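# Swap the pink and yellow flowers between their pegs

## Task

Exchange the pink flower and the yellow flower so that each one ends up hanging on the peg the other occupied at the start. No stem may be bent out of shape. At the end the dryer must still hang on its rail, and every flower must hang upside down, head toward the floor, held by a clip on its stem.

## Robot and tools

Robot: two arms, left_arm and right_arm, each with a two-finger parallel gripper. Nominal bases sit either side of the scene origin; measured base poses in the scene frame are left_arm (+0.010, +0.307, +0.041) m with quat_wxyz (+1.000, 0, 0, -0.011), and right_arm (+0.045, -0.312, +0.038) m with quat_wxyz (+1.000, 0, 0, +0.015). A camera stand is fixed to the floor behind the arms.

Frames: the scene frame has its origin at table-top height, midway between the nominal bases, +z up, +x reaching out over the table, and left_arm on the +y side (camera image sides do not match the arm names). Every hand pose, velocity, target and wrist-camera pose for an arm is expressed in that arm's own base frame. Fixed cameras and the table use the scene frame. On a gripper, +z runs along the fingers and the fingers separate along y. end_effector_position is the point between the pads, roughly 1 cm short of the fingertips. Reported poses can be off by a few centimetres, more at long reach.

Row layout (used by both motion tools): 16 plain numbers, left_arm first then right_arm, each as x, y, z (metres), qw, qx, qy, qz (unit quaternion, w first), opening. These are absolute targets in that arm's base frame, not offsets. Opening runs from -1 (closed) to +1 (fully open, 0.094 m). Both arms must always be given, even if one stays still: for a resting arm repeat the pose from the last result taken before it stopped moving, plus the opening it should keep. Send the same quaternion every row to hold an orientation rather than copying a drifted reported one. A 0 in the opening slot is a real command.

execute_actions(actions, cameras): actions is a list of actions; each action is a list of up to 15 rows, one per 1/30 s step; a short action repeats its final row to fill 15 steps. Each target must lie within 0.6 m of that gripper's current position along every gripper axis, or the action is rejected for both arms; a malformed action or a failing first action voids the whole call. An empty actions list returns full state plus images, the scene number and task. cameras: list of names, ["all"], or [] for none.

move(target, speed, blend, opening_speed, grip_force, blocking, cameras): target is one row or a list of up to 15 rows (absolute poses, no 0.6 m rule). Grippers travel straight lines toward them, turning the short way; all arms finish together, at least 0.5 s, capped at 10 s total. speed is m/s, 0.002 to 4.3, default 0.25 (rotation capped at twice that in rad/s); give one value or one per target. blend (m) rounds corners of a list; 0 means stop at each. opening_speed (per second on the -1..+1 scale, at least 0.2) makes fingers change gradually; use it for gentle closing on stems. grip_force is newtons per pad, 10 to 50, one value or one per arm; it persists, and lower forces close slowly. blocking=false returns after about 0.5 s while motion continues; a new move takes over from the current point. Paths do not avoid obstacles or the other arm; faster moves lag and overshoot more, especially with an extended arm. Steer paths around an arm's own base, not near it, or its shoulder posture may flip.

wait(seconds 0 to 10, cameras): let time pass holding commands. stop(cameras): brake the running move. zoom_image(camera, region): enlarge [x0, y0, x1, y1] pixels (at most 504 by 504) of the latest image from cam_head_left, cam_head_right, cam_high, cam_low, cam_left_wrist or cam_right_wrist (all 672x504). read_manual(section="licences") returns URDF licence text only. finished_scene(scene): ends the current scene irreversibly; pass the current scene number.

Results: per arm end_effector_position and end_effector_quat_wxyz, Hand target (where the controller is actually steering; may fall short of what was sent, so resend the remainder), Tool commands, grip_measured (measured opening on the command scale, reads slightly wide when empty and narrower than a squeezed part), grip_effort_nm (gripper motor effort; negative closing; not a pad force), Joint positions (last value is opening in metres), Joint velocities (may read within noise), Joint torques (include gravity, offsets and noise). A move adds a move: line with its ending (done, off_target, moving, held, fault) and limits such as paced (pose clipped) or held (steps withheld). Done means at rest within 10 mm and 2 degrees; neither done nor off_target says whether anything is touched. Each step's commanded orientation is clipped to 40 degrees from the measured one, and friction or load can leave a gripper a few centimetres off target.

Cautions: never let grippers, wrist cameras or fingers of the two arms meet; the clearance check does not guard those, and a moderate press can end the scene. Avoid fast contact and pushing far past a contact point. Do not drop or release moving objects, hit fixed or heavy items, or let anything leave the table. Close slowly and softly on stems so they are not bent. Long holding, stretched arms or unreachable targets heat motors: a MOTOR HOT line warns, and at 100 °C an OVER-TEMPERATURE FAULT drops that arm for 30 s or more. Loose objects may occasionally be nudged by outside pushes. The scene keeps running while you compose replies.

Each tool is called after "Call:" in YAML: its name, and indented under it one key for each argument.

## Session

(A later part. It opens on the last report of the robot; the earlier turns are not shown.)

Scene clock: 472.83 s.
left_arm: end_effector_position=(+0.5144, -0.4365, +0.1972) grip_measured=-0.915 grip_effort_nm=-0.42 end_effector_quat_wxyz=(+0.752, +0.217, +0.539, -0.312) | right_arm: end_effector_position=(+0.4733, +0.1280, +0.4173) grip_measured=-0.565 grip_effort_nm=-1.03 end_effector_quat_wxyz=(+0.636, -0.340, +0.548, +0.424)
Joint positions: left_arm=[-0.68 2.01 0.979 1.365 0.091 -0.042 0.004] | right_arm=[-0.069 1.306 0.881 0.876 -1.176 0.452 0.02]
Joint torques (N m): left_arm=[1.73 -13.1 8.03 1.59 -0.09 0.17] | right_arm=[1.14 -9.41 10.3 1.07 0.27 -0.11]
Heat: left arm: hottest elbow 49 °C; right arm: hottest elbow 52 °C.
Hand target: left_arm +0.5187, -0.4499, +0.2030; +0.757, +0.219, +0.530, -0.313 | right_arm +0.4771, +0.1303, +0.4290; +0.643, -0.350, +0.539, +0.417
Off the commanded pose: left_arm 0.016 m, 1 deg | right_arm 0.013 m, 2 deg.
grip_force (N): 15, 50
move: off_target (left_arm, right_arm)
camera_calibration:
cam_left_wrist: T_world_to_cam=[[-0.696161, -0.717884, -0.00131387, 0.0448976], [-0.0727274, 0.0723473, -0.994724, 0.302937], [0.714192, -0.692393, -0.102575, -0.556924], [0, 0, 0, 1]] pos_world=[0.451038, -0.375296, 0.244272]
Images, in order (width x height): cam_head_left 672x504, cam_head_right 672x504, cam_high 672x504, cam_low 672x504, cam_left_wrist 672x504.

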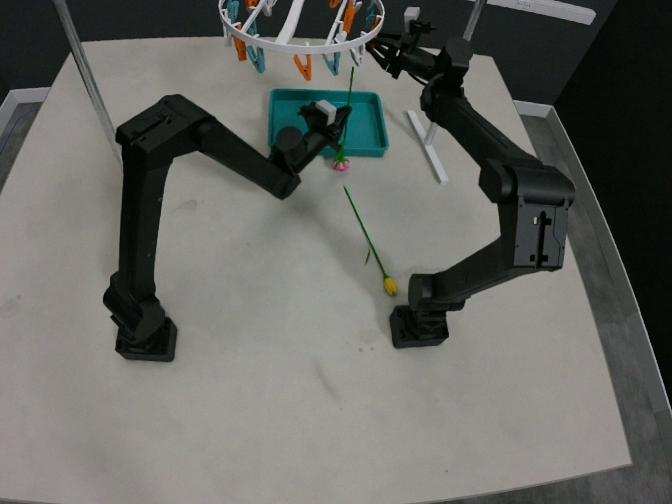

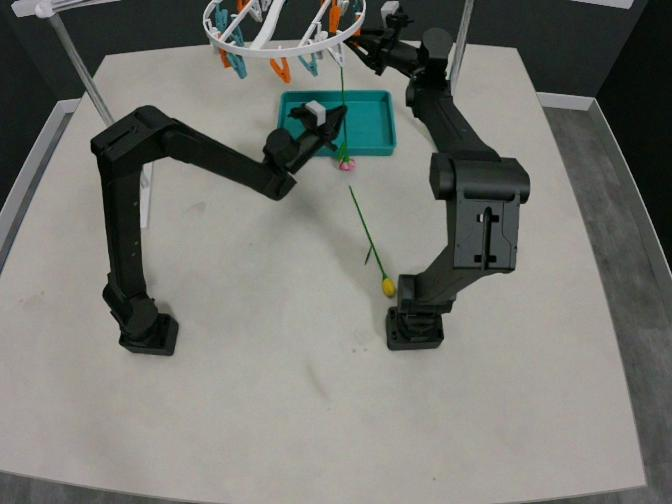

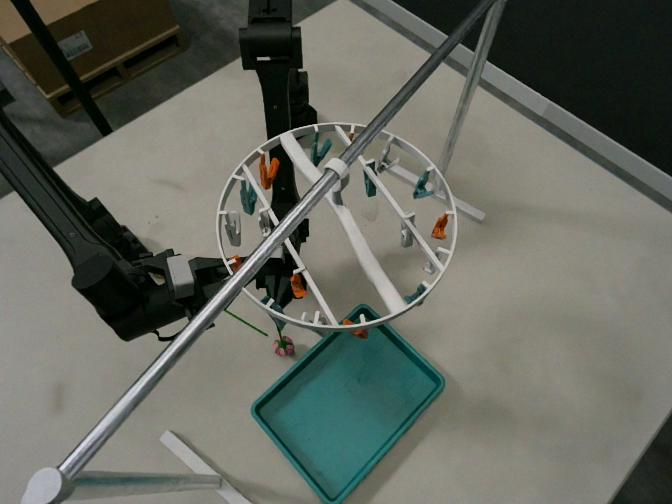

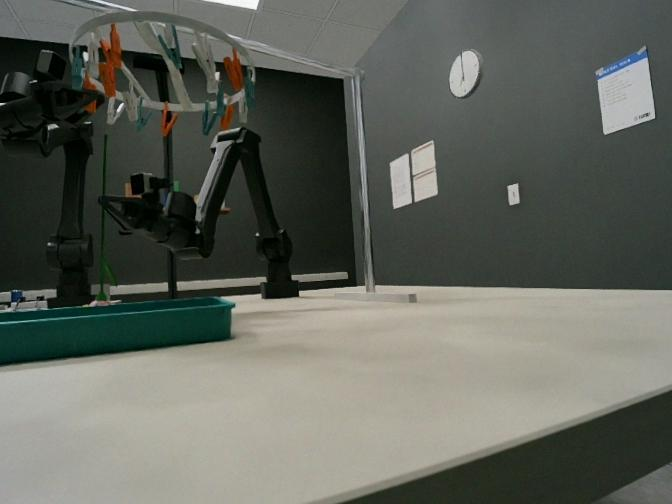

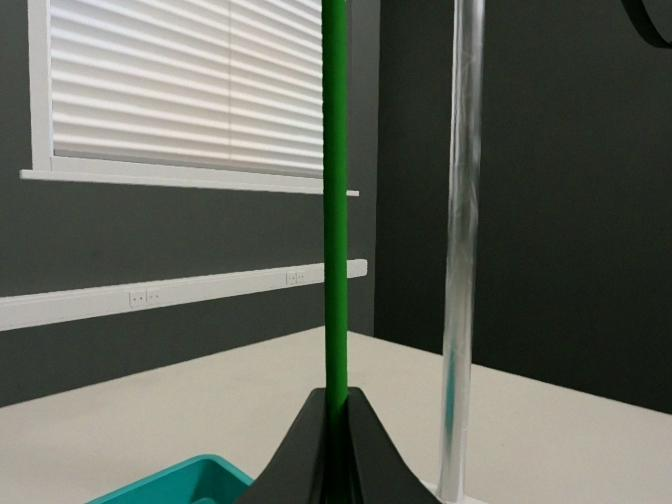

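Call:
move:
  target:
    - [0.5195, -0.4506, 0.203, 0.7568, 0.2195, 0.5299, -0.3135, -1.0, 0.4775, 0.1305, 0.429, 0.6424, -0.3501, 0.5391, 0.4172, 0.0]
    - [0.5195, -0.4506, 0.203, 0.7568, 0.2195, 0.5299, -0.3135, -1.0, 0.4775, 0.1305, 0.4425, 0.6424, -0.3501, 0.5391, 0.4172, 0.0]
    - [0.5195, -0.4506, 0.203, 0.7568, 0.2195, 0.5299, -0.3135, -1.0, 0.4775, 0.1305, 0.4425, 0.6424, -0.3501, 0.5391, 0.4172, -0.6]
  speed: 0.06
  opening_speed: 0.6
  cameras: ["cam_right_wrist", "cam_low", "cam_head_left", "cam_head_right"]

Call:
zoom_image:
  camera: "cam_low"
  region: [60, 70, 130, 140]

Call:
zoom_image:
  camera: "cam_head_right"
  region: [320, 20, 390, 90]

Call:
zoom_image:
  camera: "cam_head_left"
  region: [340, 20, 410, 90]

Scene clock: 509.23 s.
left_arm: end_effector_position=(+0.5144, -0.4365, +0.1971) grip_measured=-0.915 grip_effort_nm=-0.42 end_effector_quat_wxyz=(+0.752, +0.217, +0.539, -0.312) | right_arm: end_effector_position=(+0.4745, +0.1279, +0.4142) grip_measured=-0.552 grip_effort_nm=-0.95 end_effector_quat_wxyz=(+0.627, -0.333, +0.558, +0.430)
Joint positions: left_arm=[-0.68 2.01 0.979 1.364 0.091 -0.042 0.004] | right_arm=[-0.069 1.303 0.881 0.84 -1.176 0.452 0.021]
Joint torques (N m): left_arm=[1.73 -13.1 8.05 1.55 -0.09 0.17] | right_arm=[0.79 -10.75 11.85 1.05 0.26 -0.11]
Heat: left arm: hottest elbow 50 °C; right arm: hottest elbow 54 °C.
Hand target: left_arm +0.5188, -0.4499, +0.2029; +0.757, +0.219, +0.530, -0.313 | right_arm +0.4760, +0.1302, +0.4421; +0.643, -0.350, +0.539, +0.417
Off the commanded pose: left_arm 0.016 m, 1 deg | right_arm 0.029 m, 4 deg.
grip_force (N): 15, 50
move: off_target (left_arm, right_arm); target 3's new opening was sent with right_arm's hand 0.029 m and 4 deg from that target
camera_calibration:
cam_right_wrist: T_world_to_cam=[[0.912492, -0.405664, -0.0528634, -0.36032], [-0.155404, -0.224192, -0.962075, 0.541197], [0.378427, 0.886101, -0.267616, -0.093201], [0, 0, 0, 1]] pos_world=[0.448163, 0.057749, 0.476682]
Images, in order (width x height): cam_head_left 672x504, cam_head_right 672x504, cam_low 672x504, cam_right_wrist 672x504.

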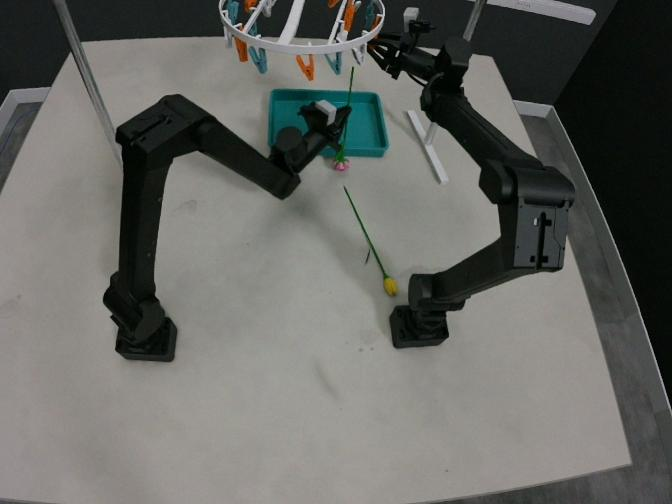

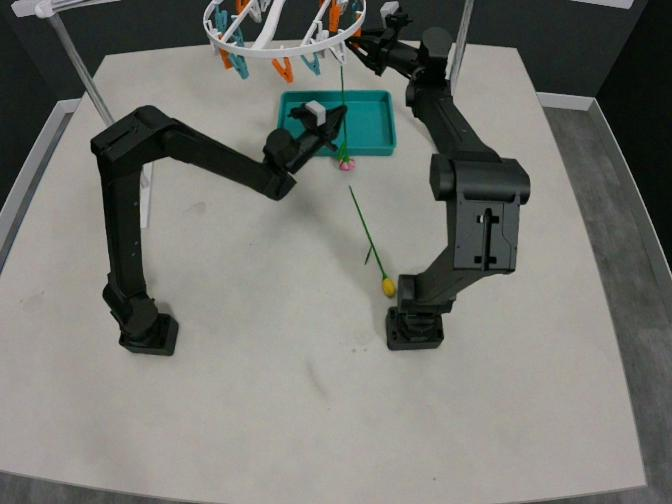

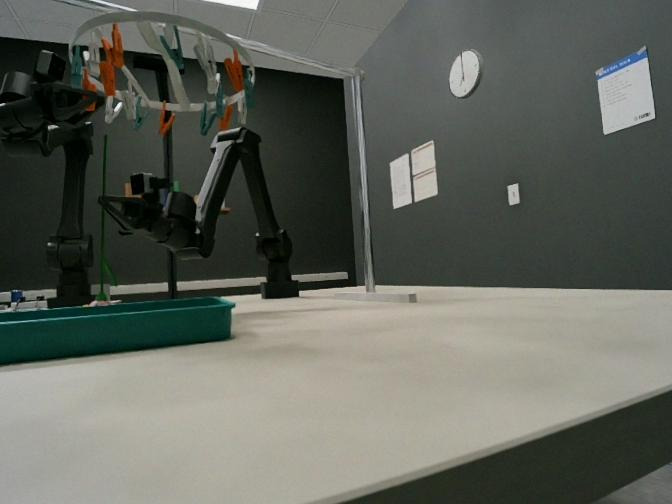

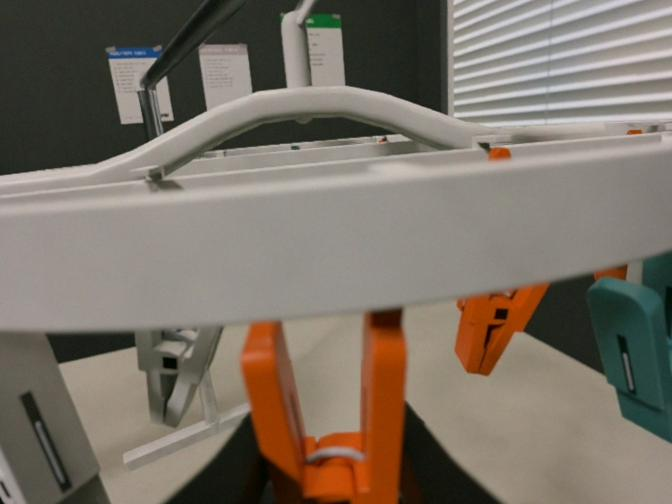

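Scaled by 7.200 from the camera's 672x504 image, which has a finer 960x720 frame.

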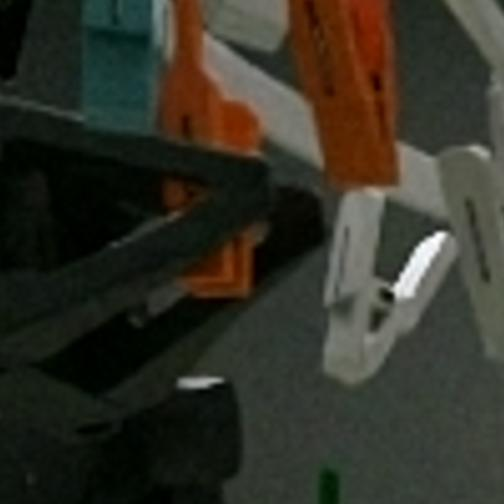

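Scaled by 7.200 from the camera's 672x504 image, which has a finer 960x720 frame.

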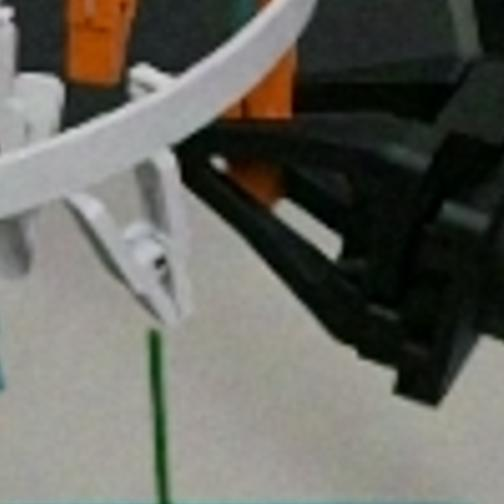

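Scaled by 7.200 from the camera's 672x504 image, which has a finer 960x720 frame.

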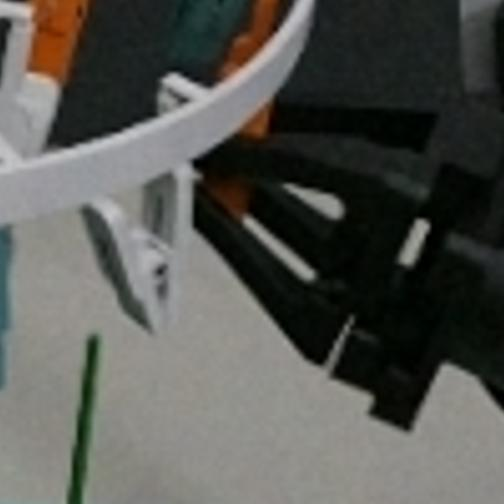

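Call:
execute_actions:
  actions: []
  cameras: ["all"]

Scene clock: 539.93 s.
left_arm: end_effector_position=(+0.5144, -0.4365, +0.1971) grip_measured=-0.915 grip_effort_nm=-0.42 end_effector_quat_wxyz=(+0.752, +0.217, +0.539, -0.312) | right_arm: end_effector_position=(+0.4745, +0.1279, +0.4142) grip_measured=-0.557 grip_effort_nm=-1.03 end_effector_quat_wxyz=(+0.627, -0.333, +0.558, +0.430)
Joint positions: left_arm=[-0.68 2.01 0.979 1.364 0.091 -0.042 0.004] | right_arm=[-0.069 1.303 0.881 0.84 -1.176 0.452 0.021]
Joint velocities: within noise
Joint torques (N m): left_arm=[1.73 -13.04 8.05 1.54 -0.09 0.17] | right_arm=[0.97 -10.75 11.93 1.06 0.25 -0.11]
Heat: left arm: hottest elbow 51 °C; right arm: hottest elbow 57 °C.
Hand target: left_arm +0.5188, -0.4499, +0.2029; +0.757, +0.219, +0.530, -0.313 | right_arm +0.4760, +0.1302, +0.4421; +0.643, -0.350, +0.539, +0.417
Tool commands: left_gripper/opening=-1.0 right_gripper/opening=-0.6
Off the commanded pose: left_arm 0.016 m, 1 deg | right_arm 0.029 m, 4 deg.
grip_force (N): 15, 50
camera_calibration:
cam_left_wrist: T_world_to_cam=[[-0.695895, -0.718143, -0.00114128, 0.0447069], [-0.0731634, 0.0724776, -0.994683, 0.303181], [0.714407, -0.692111, -0.102979, -0.556888], [0, 0, 0, 1]] pos_world=[0.451138, -0.375296, 0.244273]
cam_right_wrist: T_world_to_cam=[[0.912492, -0.405664, -0.0528634, -0.36032], [-0.155404, -0.224192, -0.962075, 0.541197], [0.378427, 0.886101, -0.267616, -0.093201], [0, 0, 0, 1]] pos_world=[0.448163, 0.057749, 0.476682]

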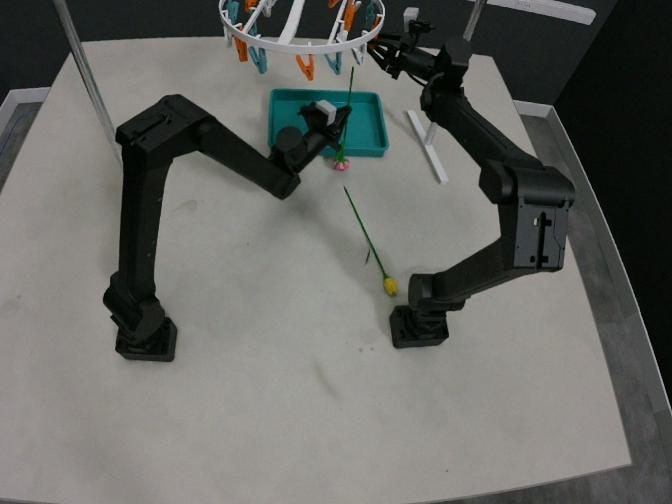

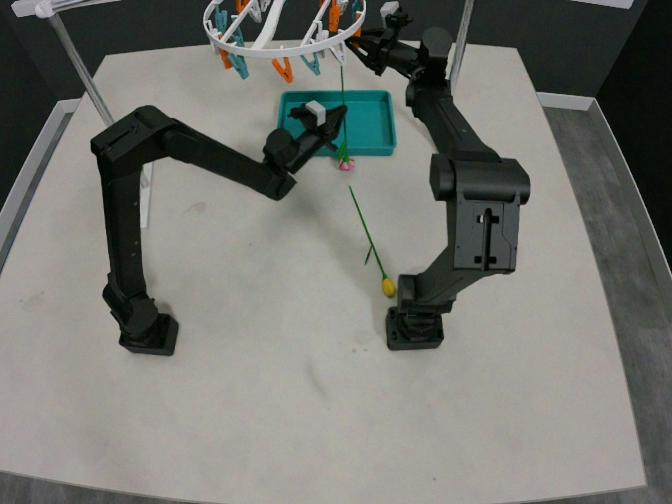

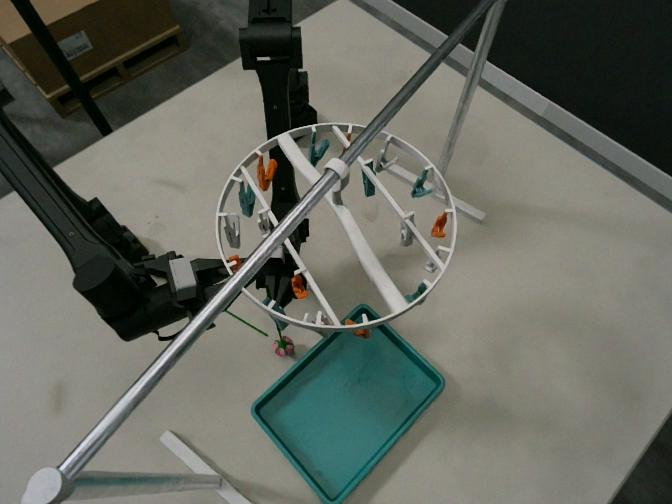

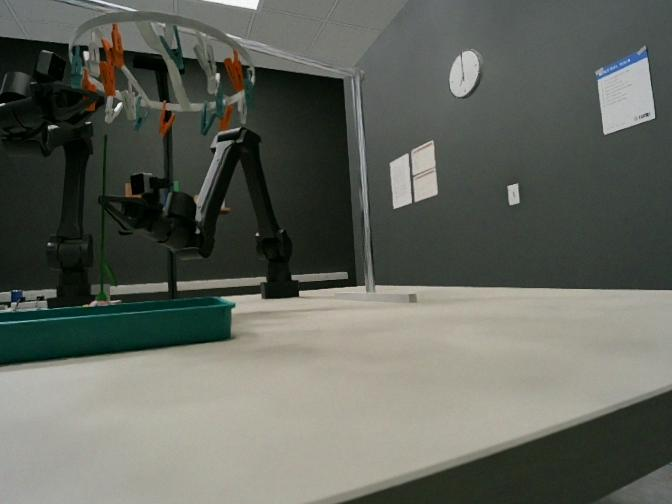

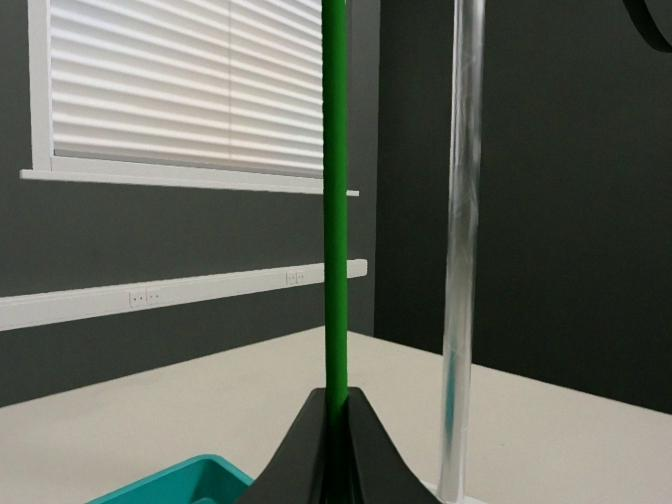

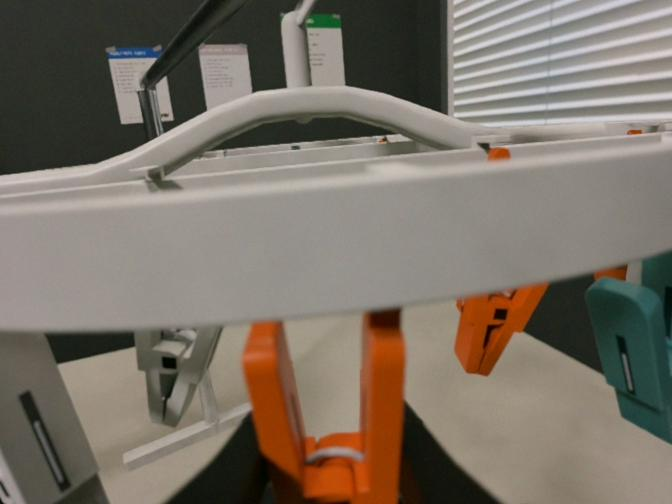

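Call:
zoom_image:
  camera: "cam_right_wrist"
  region: [180, 280, 460, 504]

Call:
zoom_image:
  camera: "cam_low"
  region: [50, 60, 170, 150]

Scaled by 1.800 from the camera's 672x504 image, which has a finer 960x720 frame.

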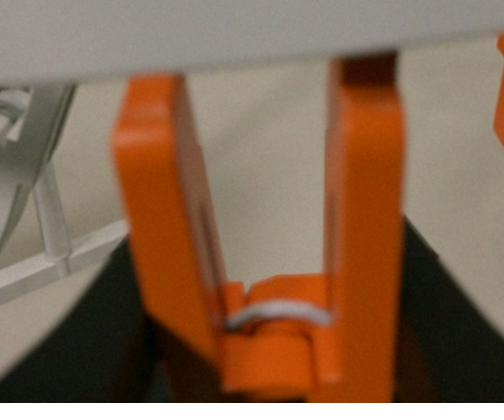

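Scaled by 4.200 from the camera's 672x504 image, which has a finer 960x720 frame.

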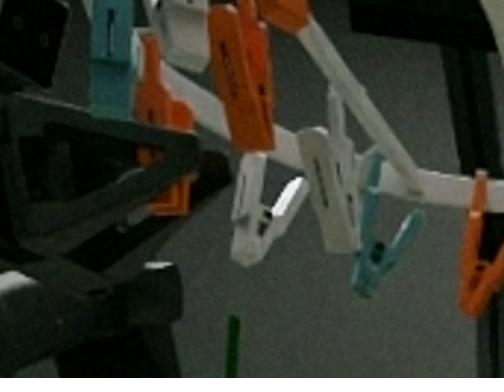

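Call:
move:
  target: [0.5195, -0.4506, 0.203, 0.7568, 0.2195, 0.5299, -0.3135, -1.0, 0.4775, 0.1305, 0.4425, 0.6424, -0.3501, 0.5391, 0.4172, -0.1]
  speed: 0.1
  opening_speed: 0.6
  cameras: ["cam_right_wrist", "cam_low"]

Call:
zoom_image:
  camera: "cam_right_wrist"
  region: [180, 280, 460, 504]

Call:
zoom_image:
  camera: "cam_low"
  region: [50, 60, 170, 150]

Scene clock: 551.47 s.
left_arm: end_effector_position=(+0.5144, -0.4365, +0.1971) grip_measured=-0.915 grip_effort_nm=-0.42 end_effector_quat_wxyz=(+0.752, +0.217, +0.539, -0.312) | right_arm: end_effector_position=(+0.4741, +0.1279, +0.4148) grip_measured=-0.102 grip_effort_nm=0.07 end_effector_quat_wxyz=(+0.628, -0.333, +0.558, +0.430)
Joint positions: left_arm=[-0.68 2.01 0.979 1.364 0.091 -0.042 0.004] | right_arm=[-0.069 1.302 0.881 0.84 -1.176 0.452 0.042]
Joint torques (N m): left_arm=[1.67 -13.04 8.03 1.54 -0.09 0.17] | right_arm=[1.03 -10.58 11.95 1.02 0.24 -0.1]
Heat: left arm: hottest elbow 51 °C; right arm: hottest elbow 58 °C.
Hand target: left_arm +0.5188, -0.4499, +0.2029; +0.757, +0.219, +0.530, -0.313 | right_arm +0.4761, +0.1302, +0.4421; +0.643, -0.350, +0.539, +0.417
Off the commanded pose: left_arm 0.016 m, 1 deg | right_arm 0.028 m, 4 deg.
grip_force (N): 15, 50
move: off_target (left_arm, right_arm)
camera_calibration:
cam_right_wrist: T_world_to_cam=[[0.912585, -0.405642, -0.051407, -0.360529], [-0.15391, -0.224304, -0.962289, 0.541161], [0.378814, 0.886082, -0.267129, -0.0933439], [0, 0, 0, 1]] pos_world=[0.447663, 0.057849, 0.477284]
Images, in order (width x height): cam_low 672x504, cam_right_wrist 672x504.

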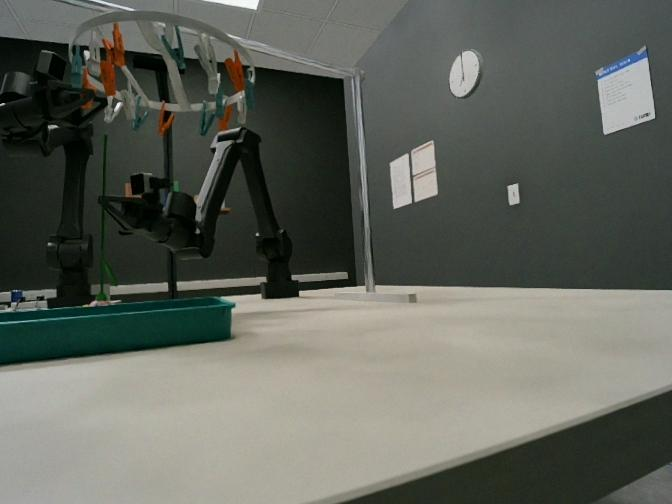

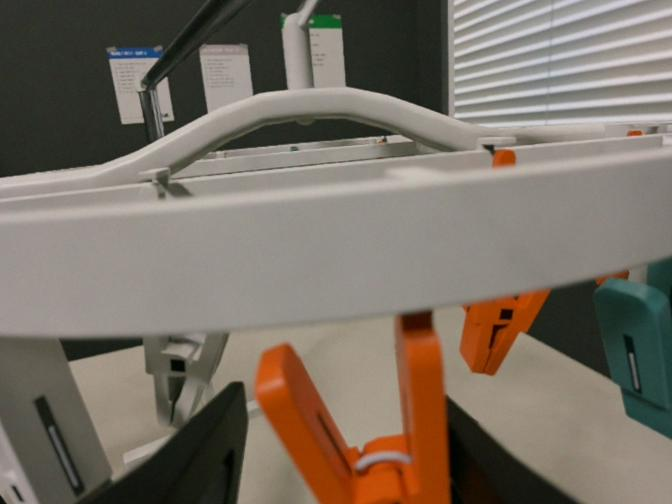

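Scaled by 1.800 from the camera's 672x504 image, which has a finer 960x720 frame.

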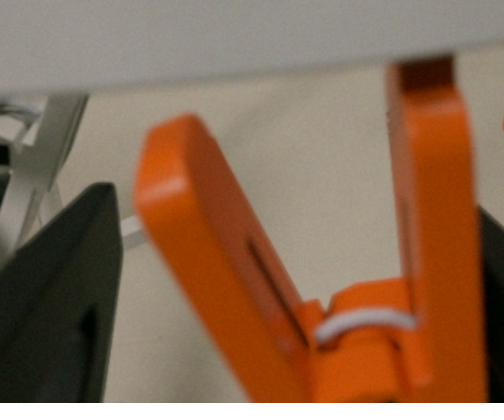

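Scaled by 4.200 from the camera's 672x504 image, which has a finer 960x720 frame.

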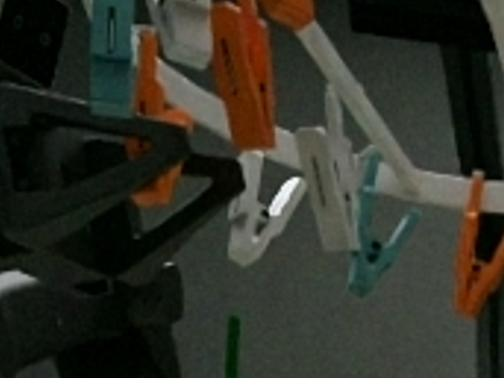

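Call:
move:
  target: [0.5195, -0.4506, 0.203, 0.7568, 0.2195, 0.5299, -0.3135, -1.0, 0.4835, 0.1270, 0.4425, 0.6667, -0.3165, 0.5595, 0.3772, -0.1]
  speed: 0.1
  cameras: ["cam_right_wrist"]

Call:
zoom_image:
  camera: "cam_right_wrist"
  region: [180, 280, 460, 504]

Scene clock: 562.97 s.
left_arm: end_effector_position=(+0.5144, -0.4365, +0.1971) grip_measured=-0.915 grip_effort_nm=-0.42 end_effector_quat_wxyz=(+0.752, +0.217, +0.539, -0.312) | right_arm: end_effector_position=(+0.4838, +0.1222, +0.4238) grip_measured=-0.101 grip_effort_nm=0.07 end_effector_quat_wxyz=(+0.657, -0.303, +0.573, +0.385)
Joint positions: left_arm=[-0.68 2.01 0.979 1.364 0.091 -0.042 0.004] | right_arm=[-0.06 1.254 0.881 0.701 -1.054 0.332 0.042]
Joint torques (N m): left_arm=[1.67 -13.04 8.06 1.54 -0.09 0.17] | right_arm=[1.44 -10.23 10.65 1.2 0.28 -0.13]
Heat: left arm: hottest elbow 51 °C; right arm: hottest elbow 59 °C.
Hand target: left_arm +0.5188, -0.4499, +0.2029; +0.757, +0.219, +0.530, -0.313 | right_arm +0.4829, +0.1269, +0.4423; +0.667, -0.316, +0.559, +0.378
Off the commanded pose: left_arm 0.016 m, 1 deg | right_arm 0.019 m, 3 deg.
grip_force (N): 15, 50
move: off_target (left_arm, right_arm)
camera_calibration:
cam_right_wrist: T_world_to_cam=[[0.856108, -0.515666, -0.0341619, -0.337794], [-0.164898, -0.209919, -0.963713, 0.554231], [0.489783, 0.830676, -0.264745, -0.137388], [0, 0, 0, 1]] pos_world=[0.44787, 0.0562799, 0.486207]
Images, in order (width x height): cam_right_wrist 672x504.

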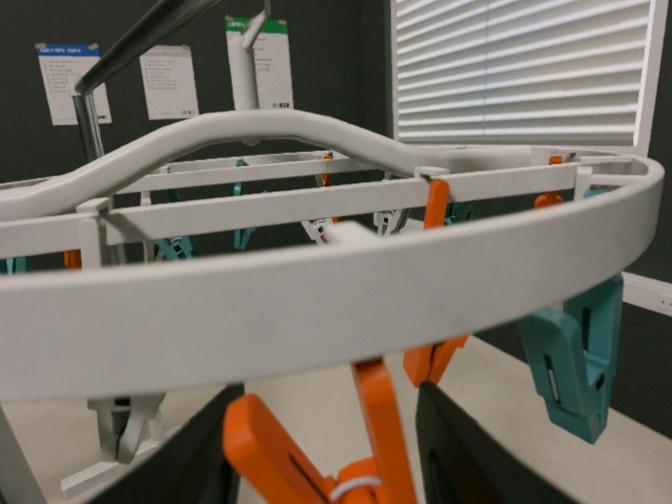

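Scaled by 1.800 from the camera's 672x504 image, which has a finer 960x720 frame.

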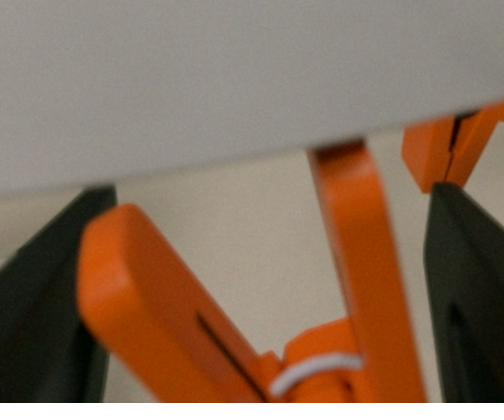

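Call:
move:
  target:
    - [0.5195, -0.4506, 0.203, 0.7568, 0.2195, 0.5299, -0.3135, -1.0, 0.4815, 0.1285, 0.4315, 0.6667, -0.3165, 0.5595, 0.3772, -0.1]
    - [0.5195, -0.4506, 0.203, 0.7568, 0.2195, 0.5299, -0.3135, -1.0, 0.4815, 0.1285, 0.4315, 0.6667, -0.3165, 0.5595, 0.3772, -0.6]
  speed: 0.1
  opening_speed: 0.5
  cameras: ["cam_right_wrist", "cam_low", "cam_head_right", "cam_head_left"]

Call:
zoom_image:
  camera: "cam_right_wrist"
  region: [180, 280, 460, 504]

Call:
zoom_image:
  camera: "cam_low"
  region: [50, 60, 170, 150]

Scene clock: 570.27 s.
left_arm: end_effector_position=(+0.5144, -0.4365, +0.1971) grip_measured=-0.915 grip_effort_nm=-0.42 end_effector_quat_wxyz=(+0.752, +0.217, +0.539, -0.312) | right_arm: end_effector_position=(+0.4839, +0.1234, +0.4244) grip_measured=-0.566 grip_effort_nm=-0.97 end_effector_quat_wxyz=(+0.659, -0.304, +0.571, +0.383)
Joint positions: left_arm=[-0.68 2.01 0.979 1.364 0.091 -0.042 0.004] | right_arm=[-0.056 1.254 0.881 0.703 -1.049 0.327 0.02]
Joint torques (N m): left_arm=[1.67 -13.04 8.03 1.55 -0.09 0.17] | right_arm=[1.49 -9.58 8.87 2.15 0.23 -0.12]
Heat: left arm: hottest elbow 51 °C; right arm: hottest elbow 58 °C.
Hand target: left_arm +0.5188, -0.4499, +0.2029; +0.757, +0.219, +0.530, -0.313 | right_arm +0.4815, +0.1284, +0.4315; +0.667, -0.316, +0.560, +0.377
Off the commanded pose: left_arm 0.016 m, 1 deg | right_arm 0.009 m, 2 deg.
grip_force (N): 15, 50
move: off_target (left_arm)
camera_calibration:
cam_right_wrist: T_world_to_cam=[[0.855401, -0.517237, -0.027483, -0.339558], [-0.158637, -0.211104, -0.964505, 0.552505], [0.493076, 0.829398, -0.262631, -0.140673], [0, 0, 0, 1]] pos_world=[0.447469, 0.0576777, 0.486616]
Images, in order (width x height): cam_head_left 672x504, cam_head_right 672x504, cam_low 672x504, cam_right_wrist 672x504.

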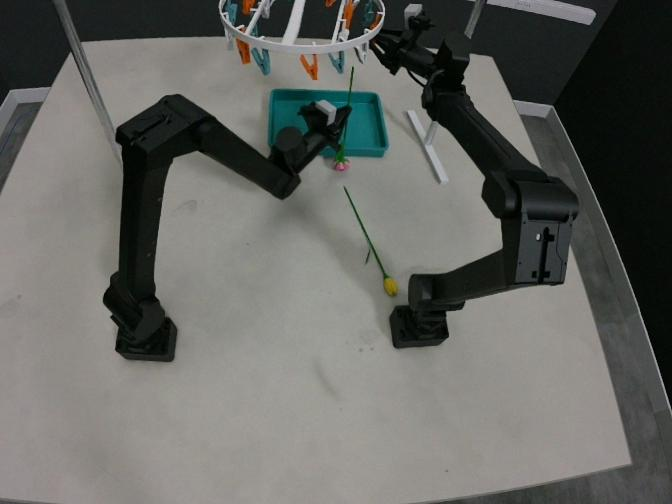

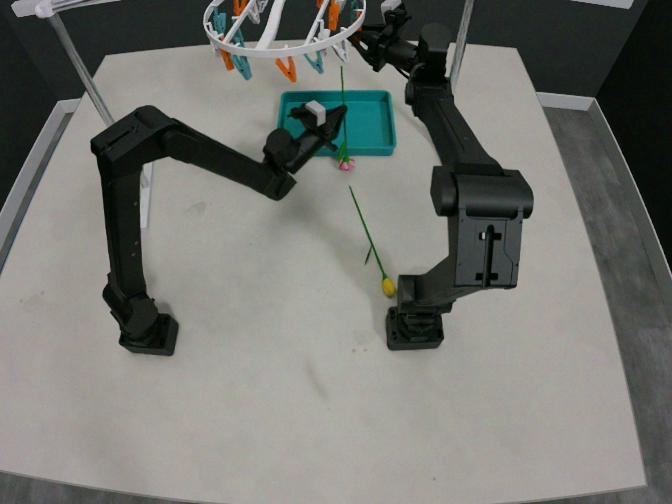

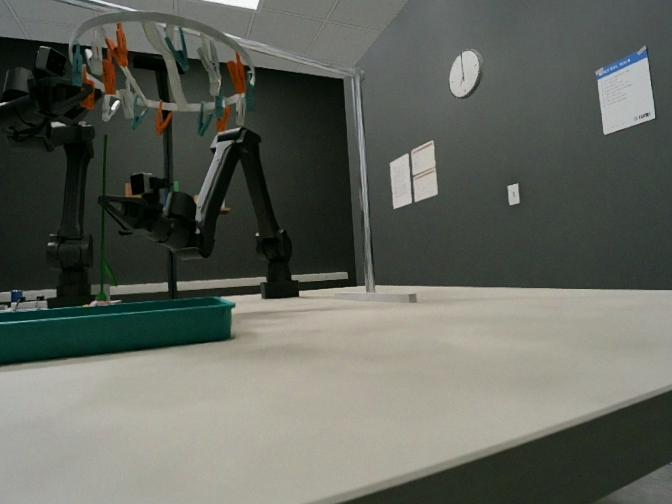

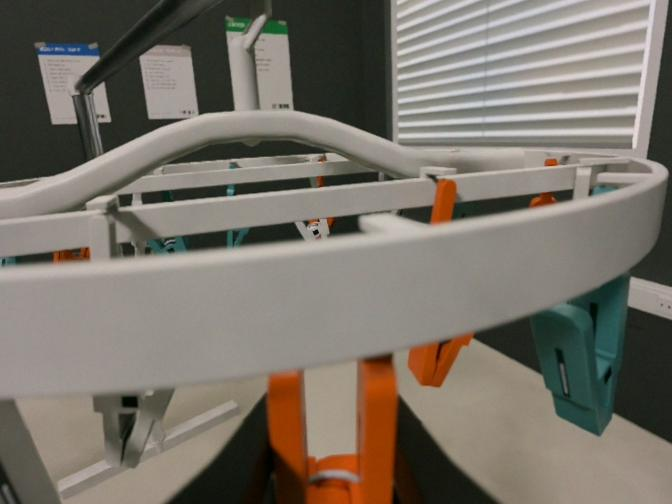

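Scaled by 1.800 from the camera's 672x504 image, which has a finer 960x720 frame.

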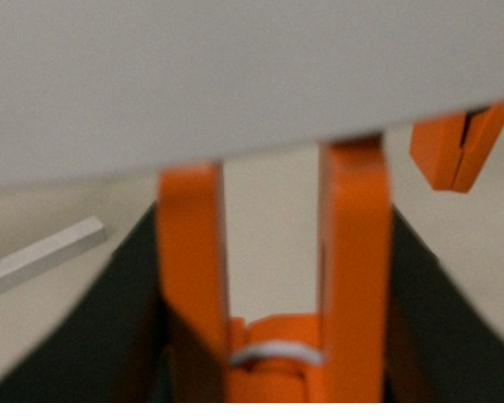

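Scaled by 4.200 from the camera's 672x504 image, which has a finer 960x720 frame.

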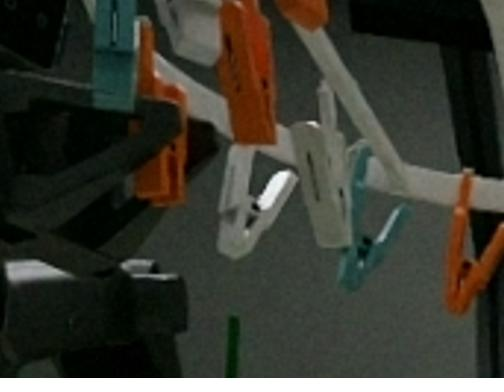

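Call:
zoom_image:
  camera: "cam_low"
  region: [75, 75, 117, 110]

Call:
zoom_image:
  camera: "cam_head_right"
  region: [315, 20, 385, 80]

Call:
zoom_image:
  camera: "cam_head_left"
  region: [330, 20, 400, 80]

Scaled by 12.000 from the camera's 672x504 image, which has a finer 960x720 frame.

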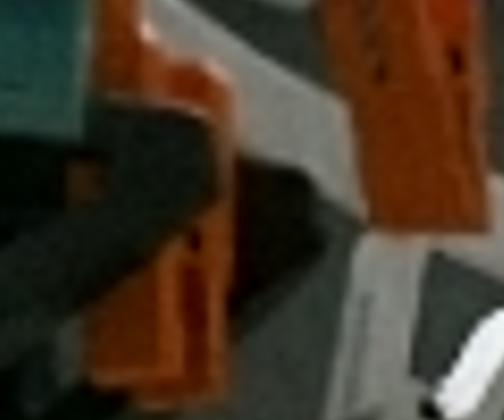

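Scaled by 7.200 from the camera's 672x504 image, which has a finer 960x720 frame.

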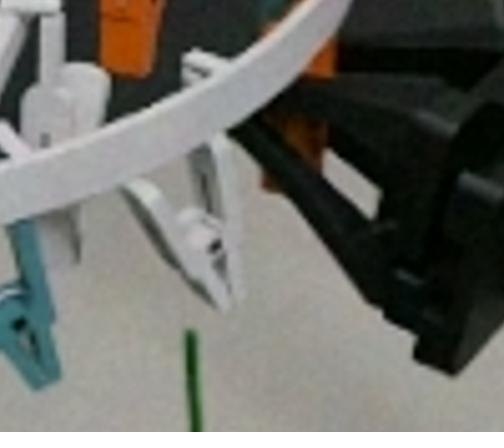

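Scaled by 7.200 from the camera's 672x504 image, which has a finer 960x720 frame.

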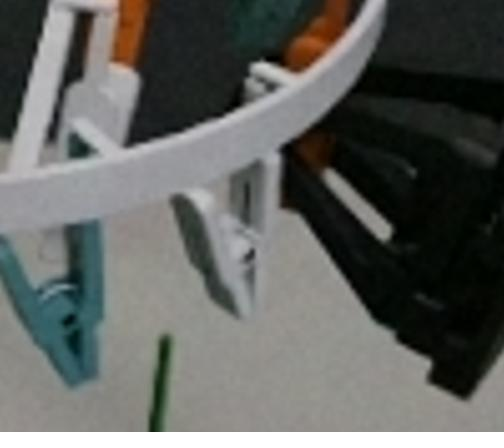

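Call:
zoom_image:
  camera: "cam_head_right"
  region: [335, 22, 377, 57]

Call:
zoom_image:
  camera: "cam_head_left"
  region: [352, 22, 394, 57]

Scaled by 12.000 from the camera's 672x504 image, which has a finer 960x720 frame.

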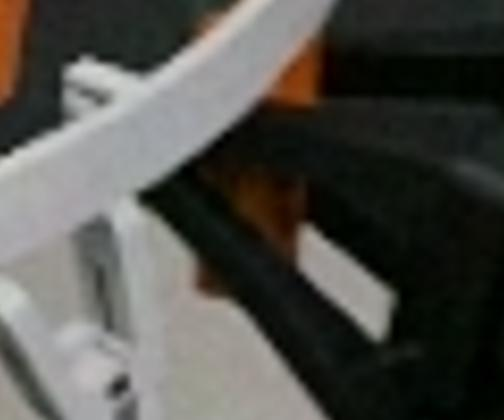

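Scaled by 12.000 from the camera's 672x504 image, which has a finer 960x720 frame.

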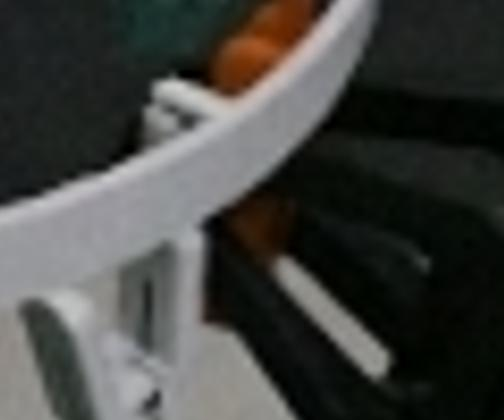

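Call:
wait:
  seconds: 0
  cameras: ["cam_high", "cam_low", "cam_head_right", "cam_head_left"]

Call:
zoom_image:
  camera: "cam_high"
  region: [200, 240, 284, 324]

Call:
zoom_image:
  camera: "cam_high"
  region: [215, 245, 257, 280]

Scene clock: 643.27 s.
left_arm: end_effector_position=(+0.5144, -0.4365, +0.1971) grip_measured=-0.915 grip_effort_nm=-0.42 end_effector_quat_wxyz=(+0.752, +0.217, +0.539, -0.312) | right_arm: end_effector_position=(+0.4839, +0.1234, +0.4244) grip_measured=-0.569 grip_effort_nm=-1.03 end_effector_quat_wxyz=(+0.659, -0.304, +0.571, +0.383)
Joint positions: left_arm=[-0.68 2.01 0.979 1.364 0.091 -0.042 0.004] | right_arm=[-0.056 1.254 0.881 0.703 -1.049 0.327 0.02]
Joint torques (N m): left_arm=[1.73 -13.04 8.06 1.54 -0.09 0.17] | right_arm=[1.49 -9.76 8.81 2.11 0.23 -0.13]
Heat: left arm: hottest elbow 52 °C; right arm: hottest elbow 52 °C.
Hand target: left_arm +0.5188, -0.4499, +0.2029; +0.757, +0.219, +0.530, -0.313 | right_arm +0.4815, +0.1284, +0.4315; +0.667, -0.316, +0.560, +0.377
Tool commands: left_gripper/opening=-1.0 right_gripper/opening=-0.6
Off the commanded pose: left_arm 0.016 m, 1 deg | right_arm 0.009 m, 2 deg.
grip_force (N): 15, 50
Images, in order (width x height): cam_head_left 672x504, cam_head_right 672x504, cam_high 672x504, cam_low 672x504.

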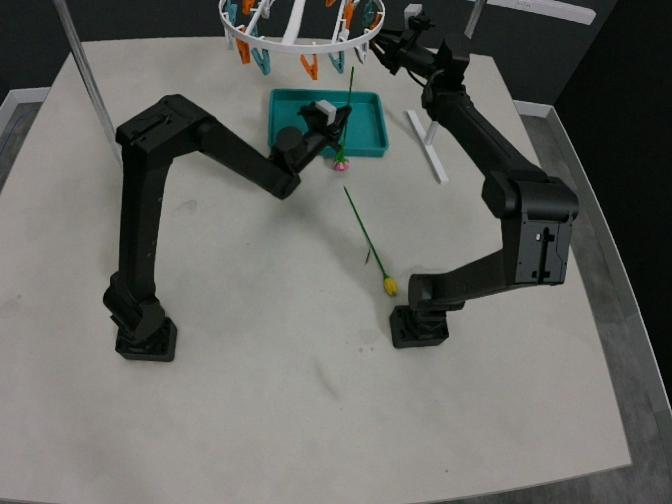

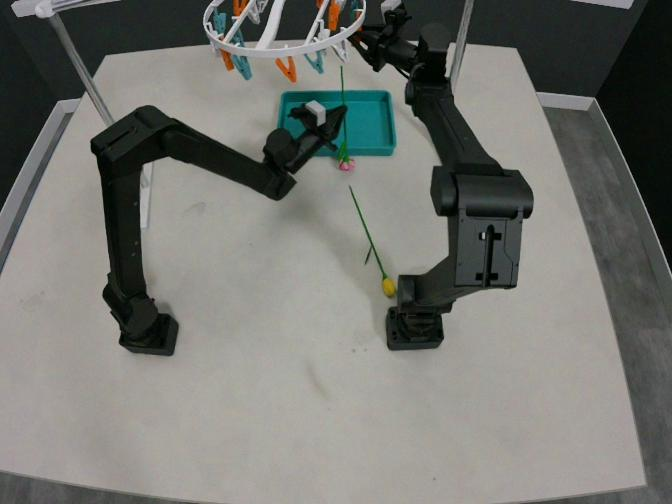

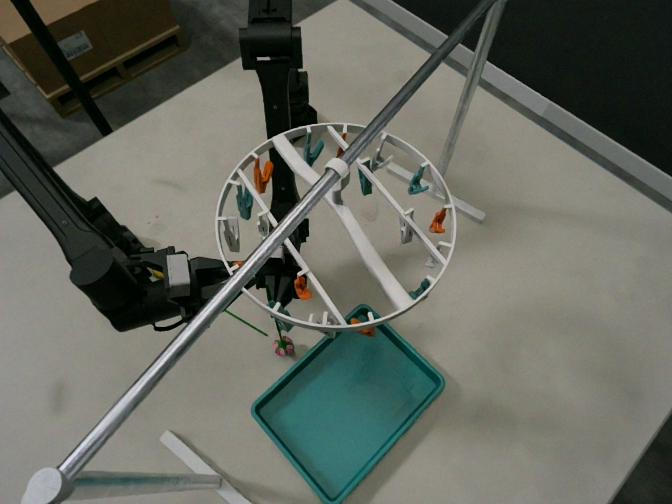

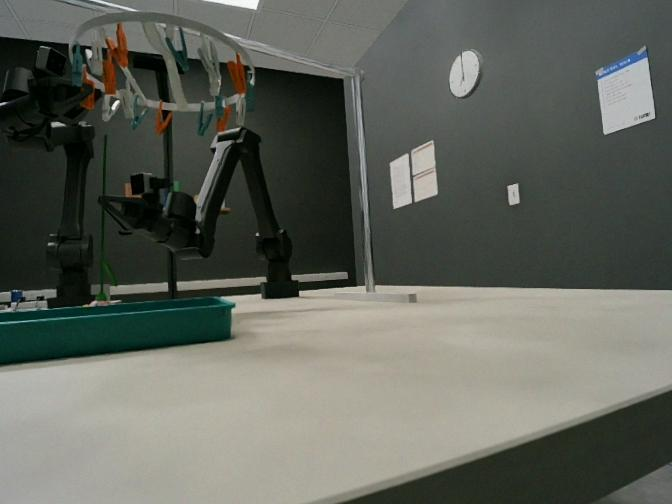

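Scaled by 6.000 from the camera's 672x504 image, which has a finer 960x720 frame.

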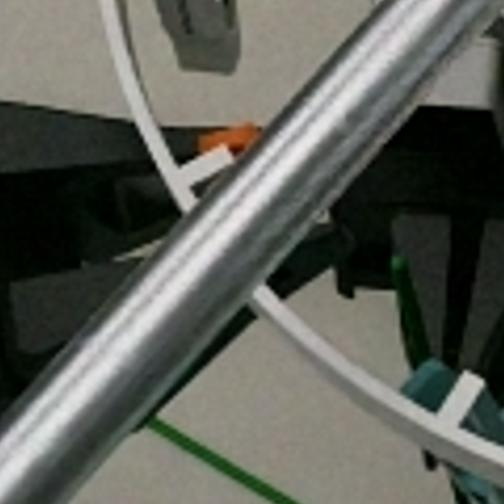

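Scaled by 12.000 from the camera's 672x504 image, which has a finer 960x720 frame.

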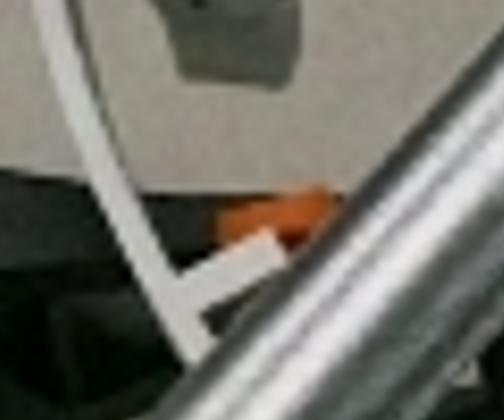

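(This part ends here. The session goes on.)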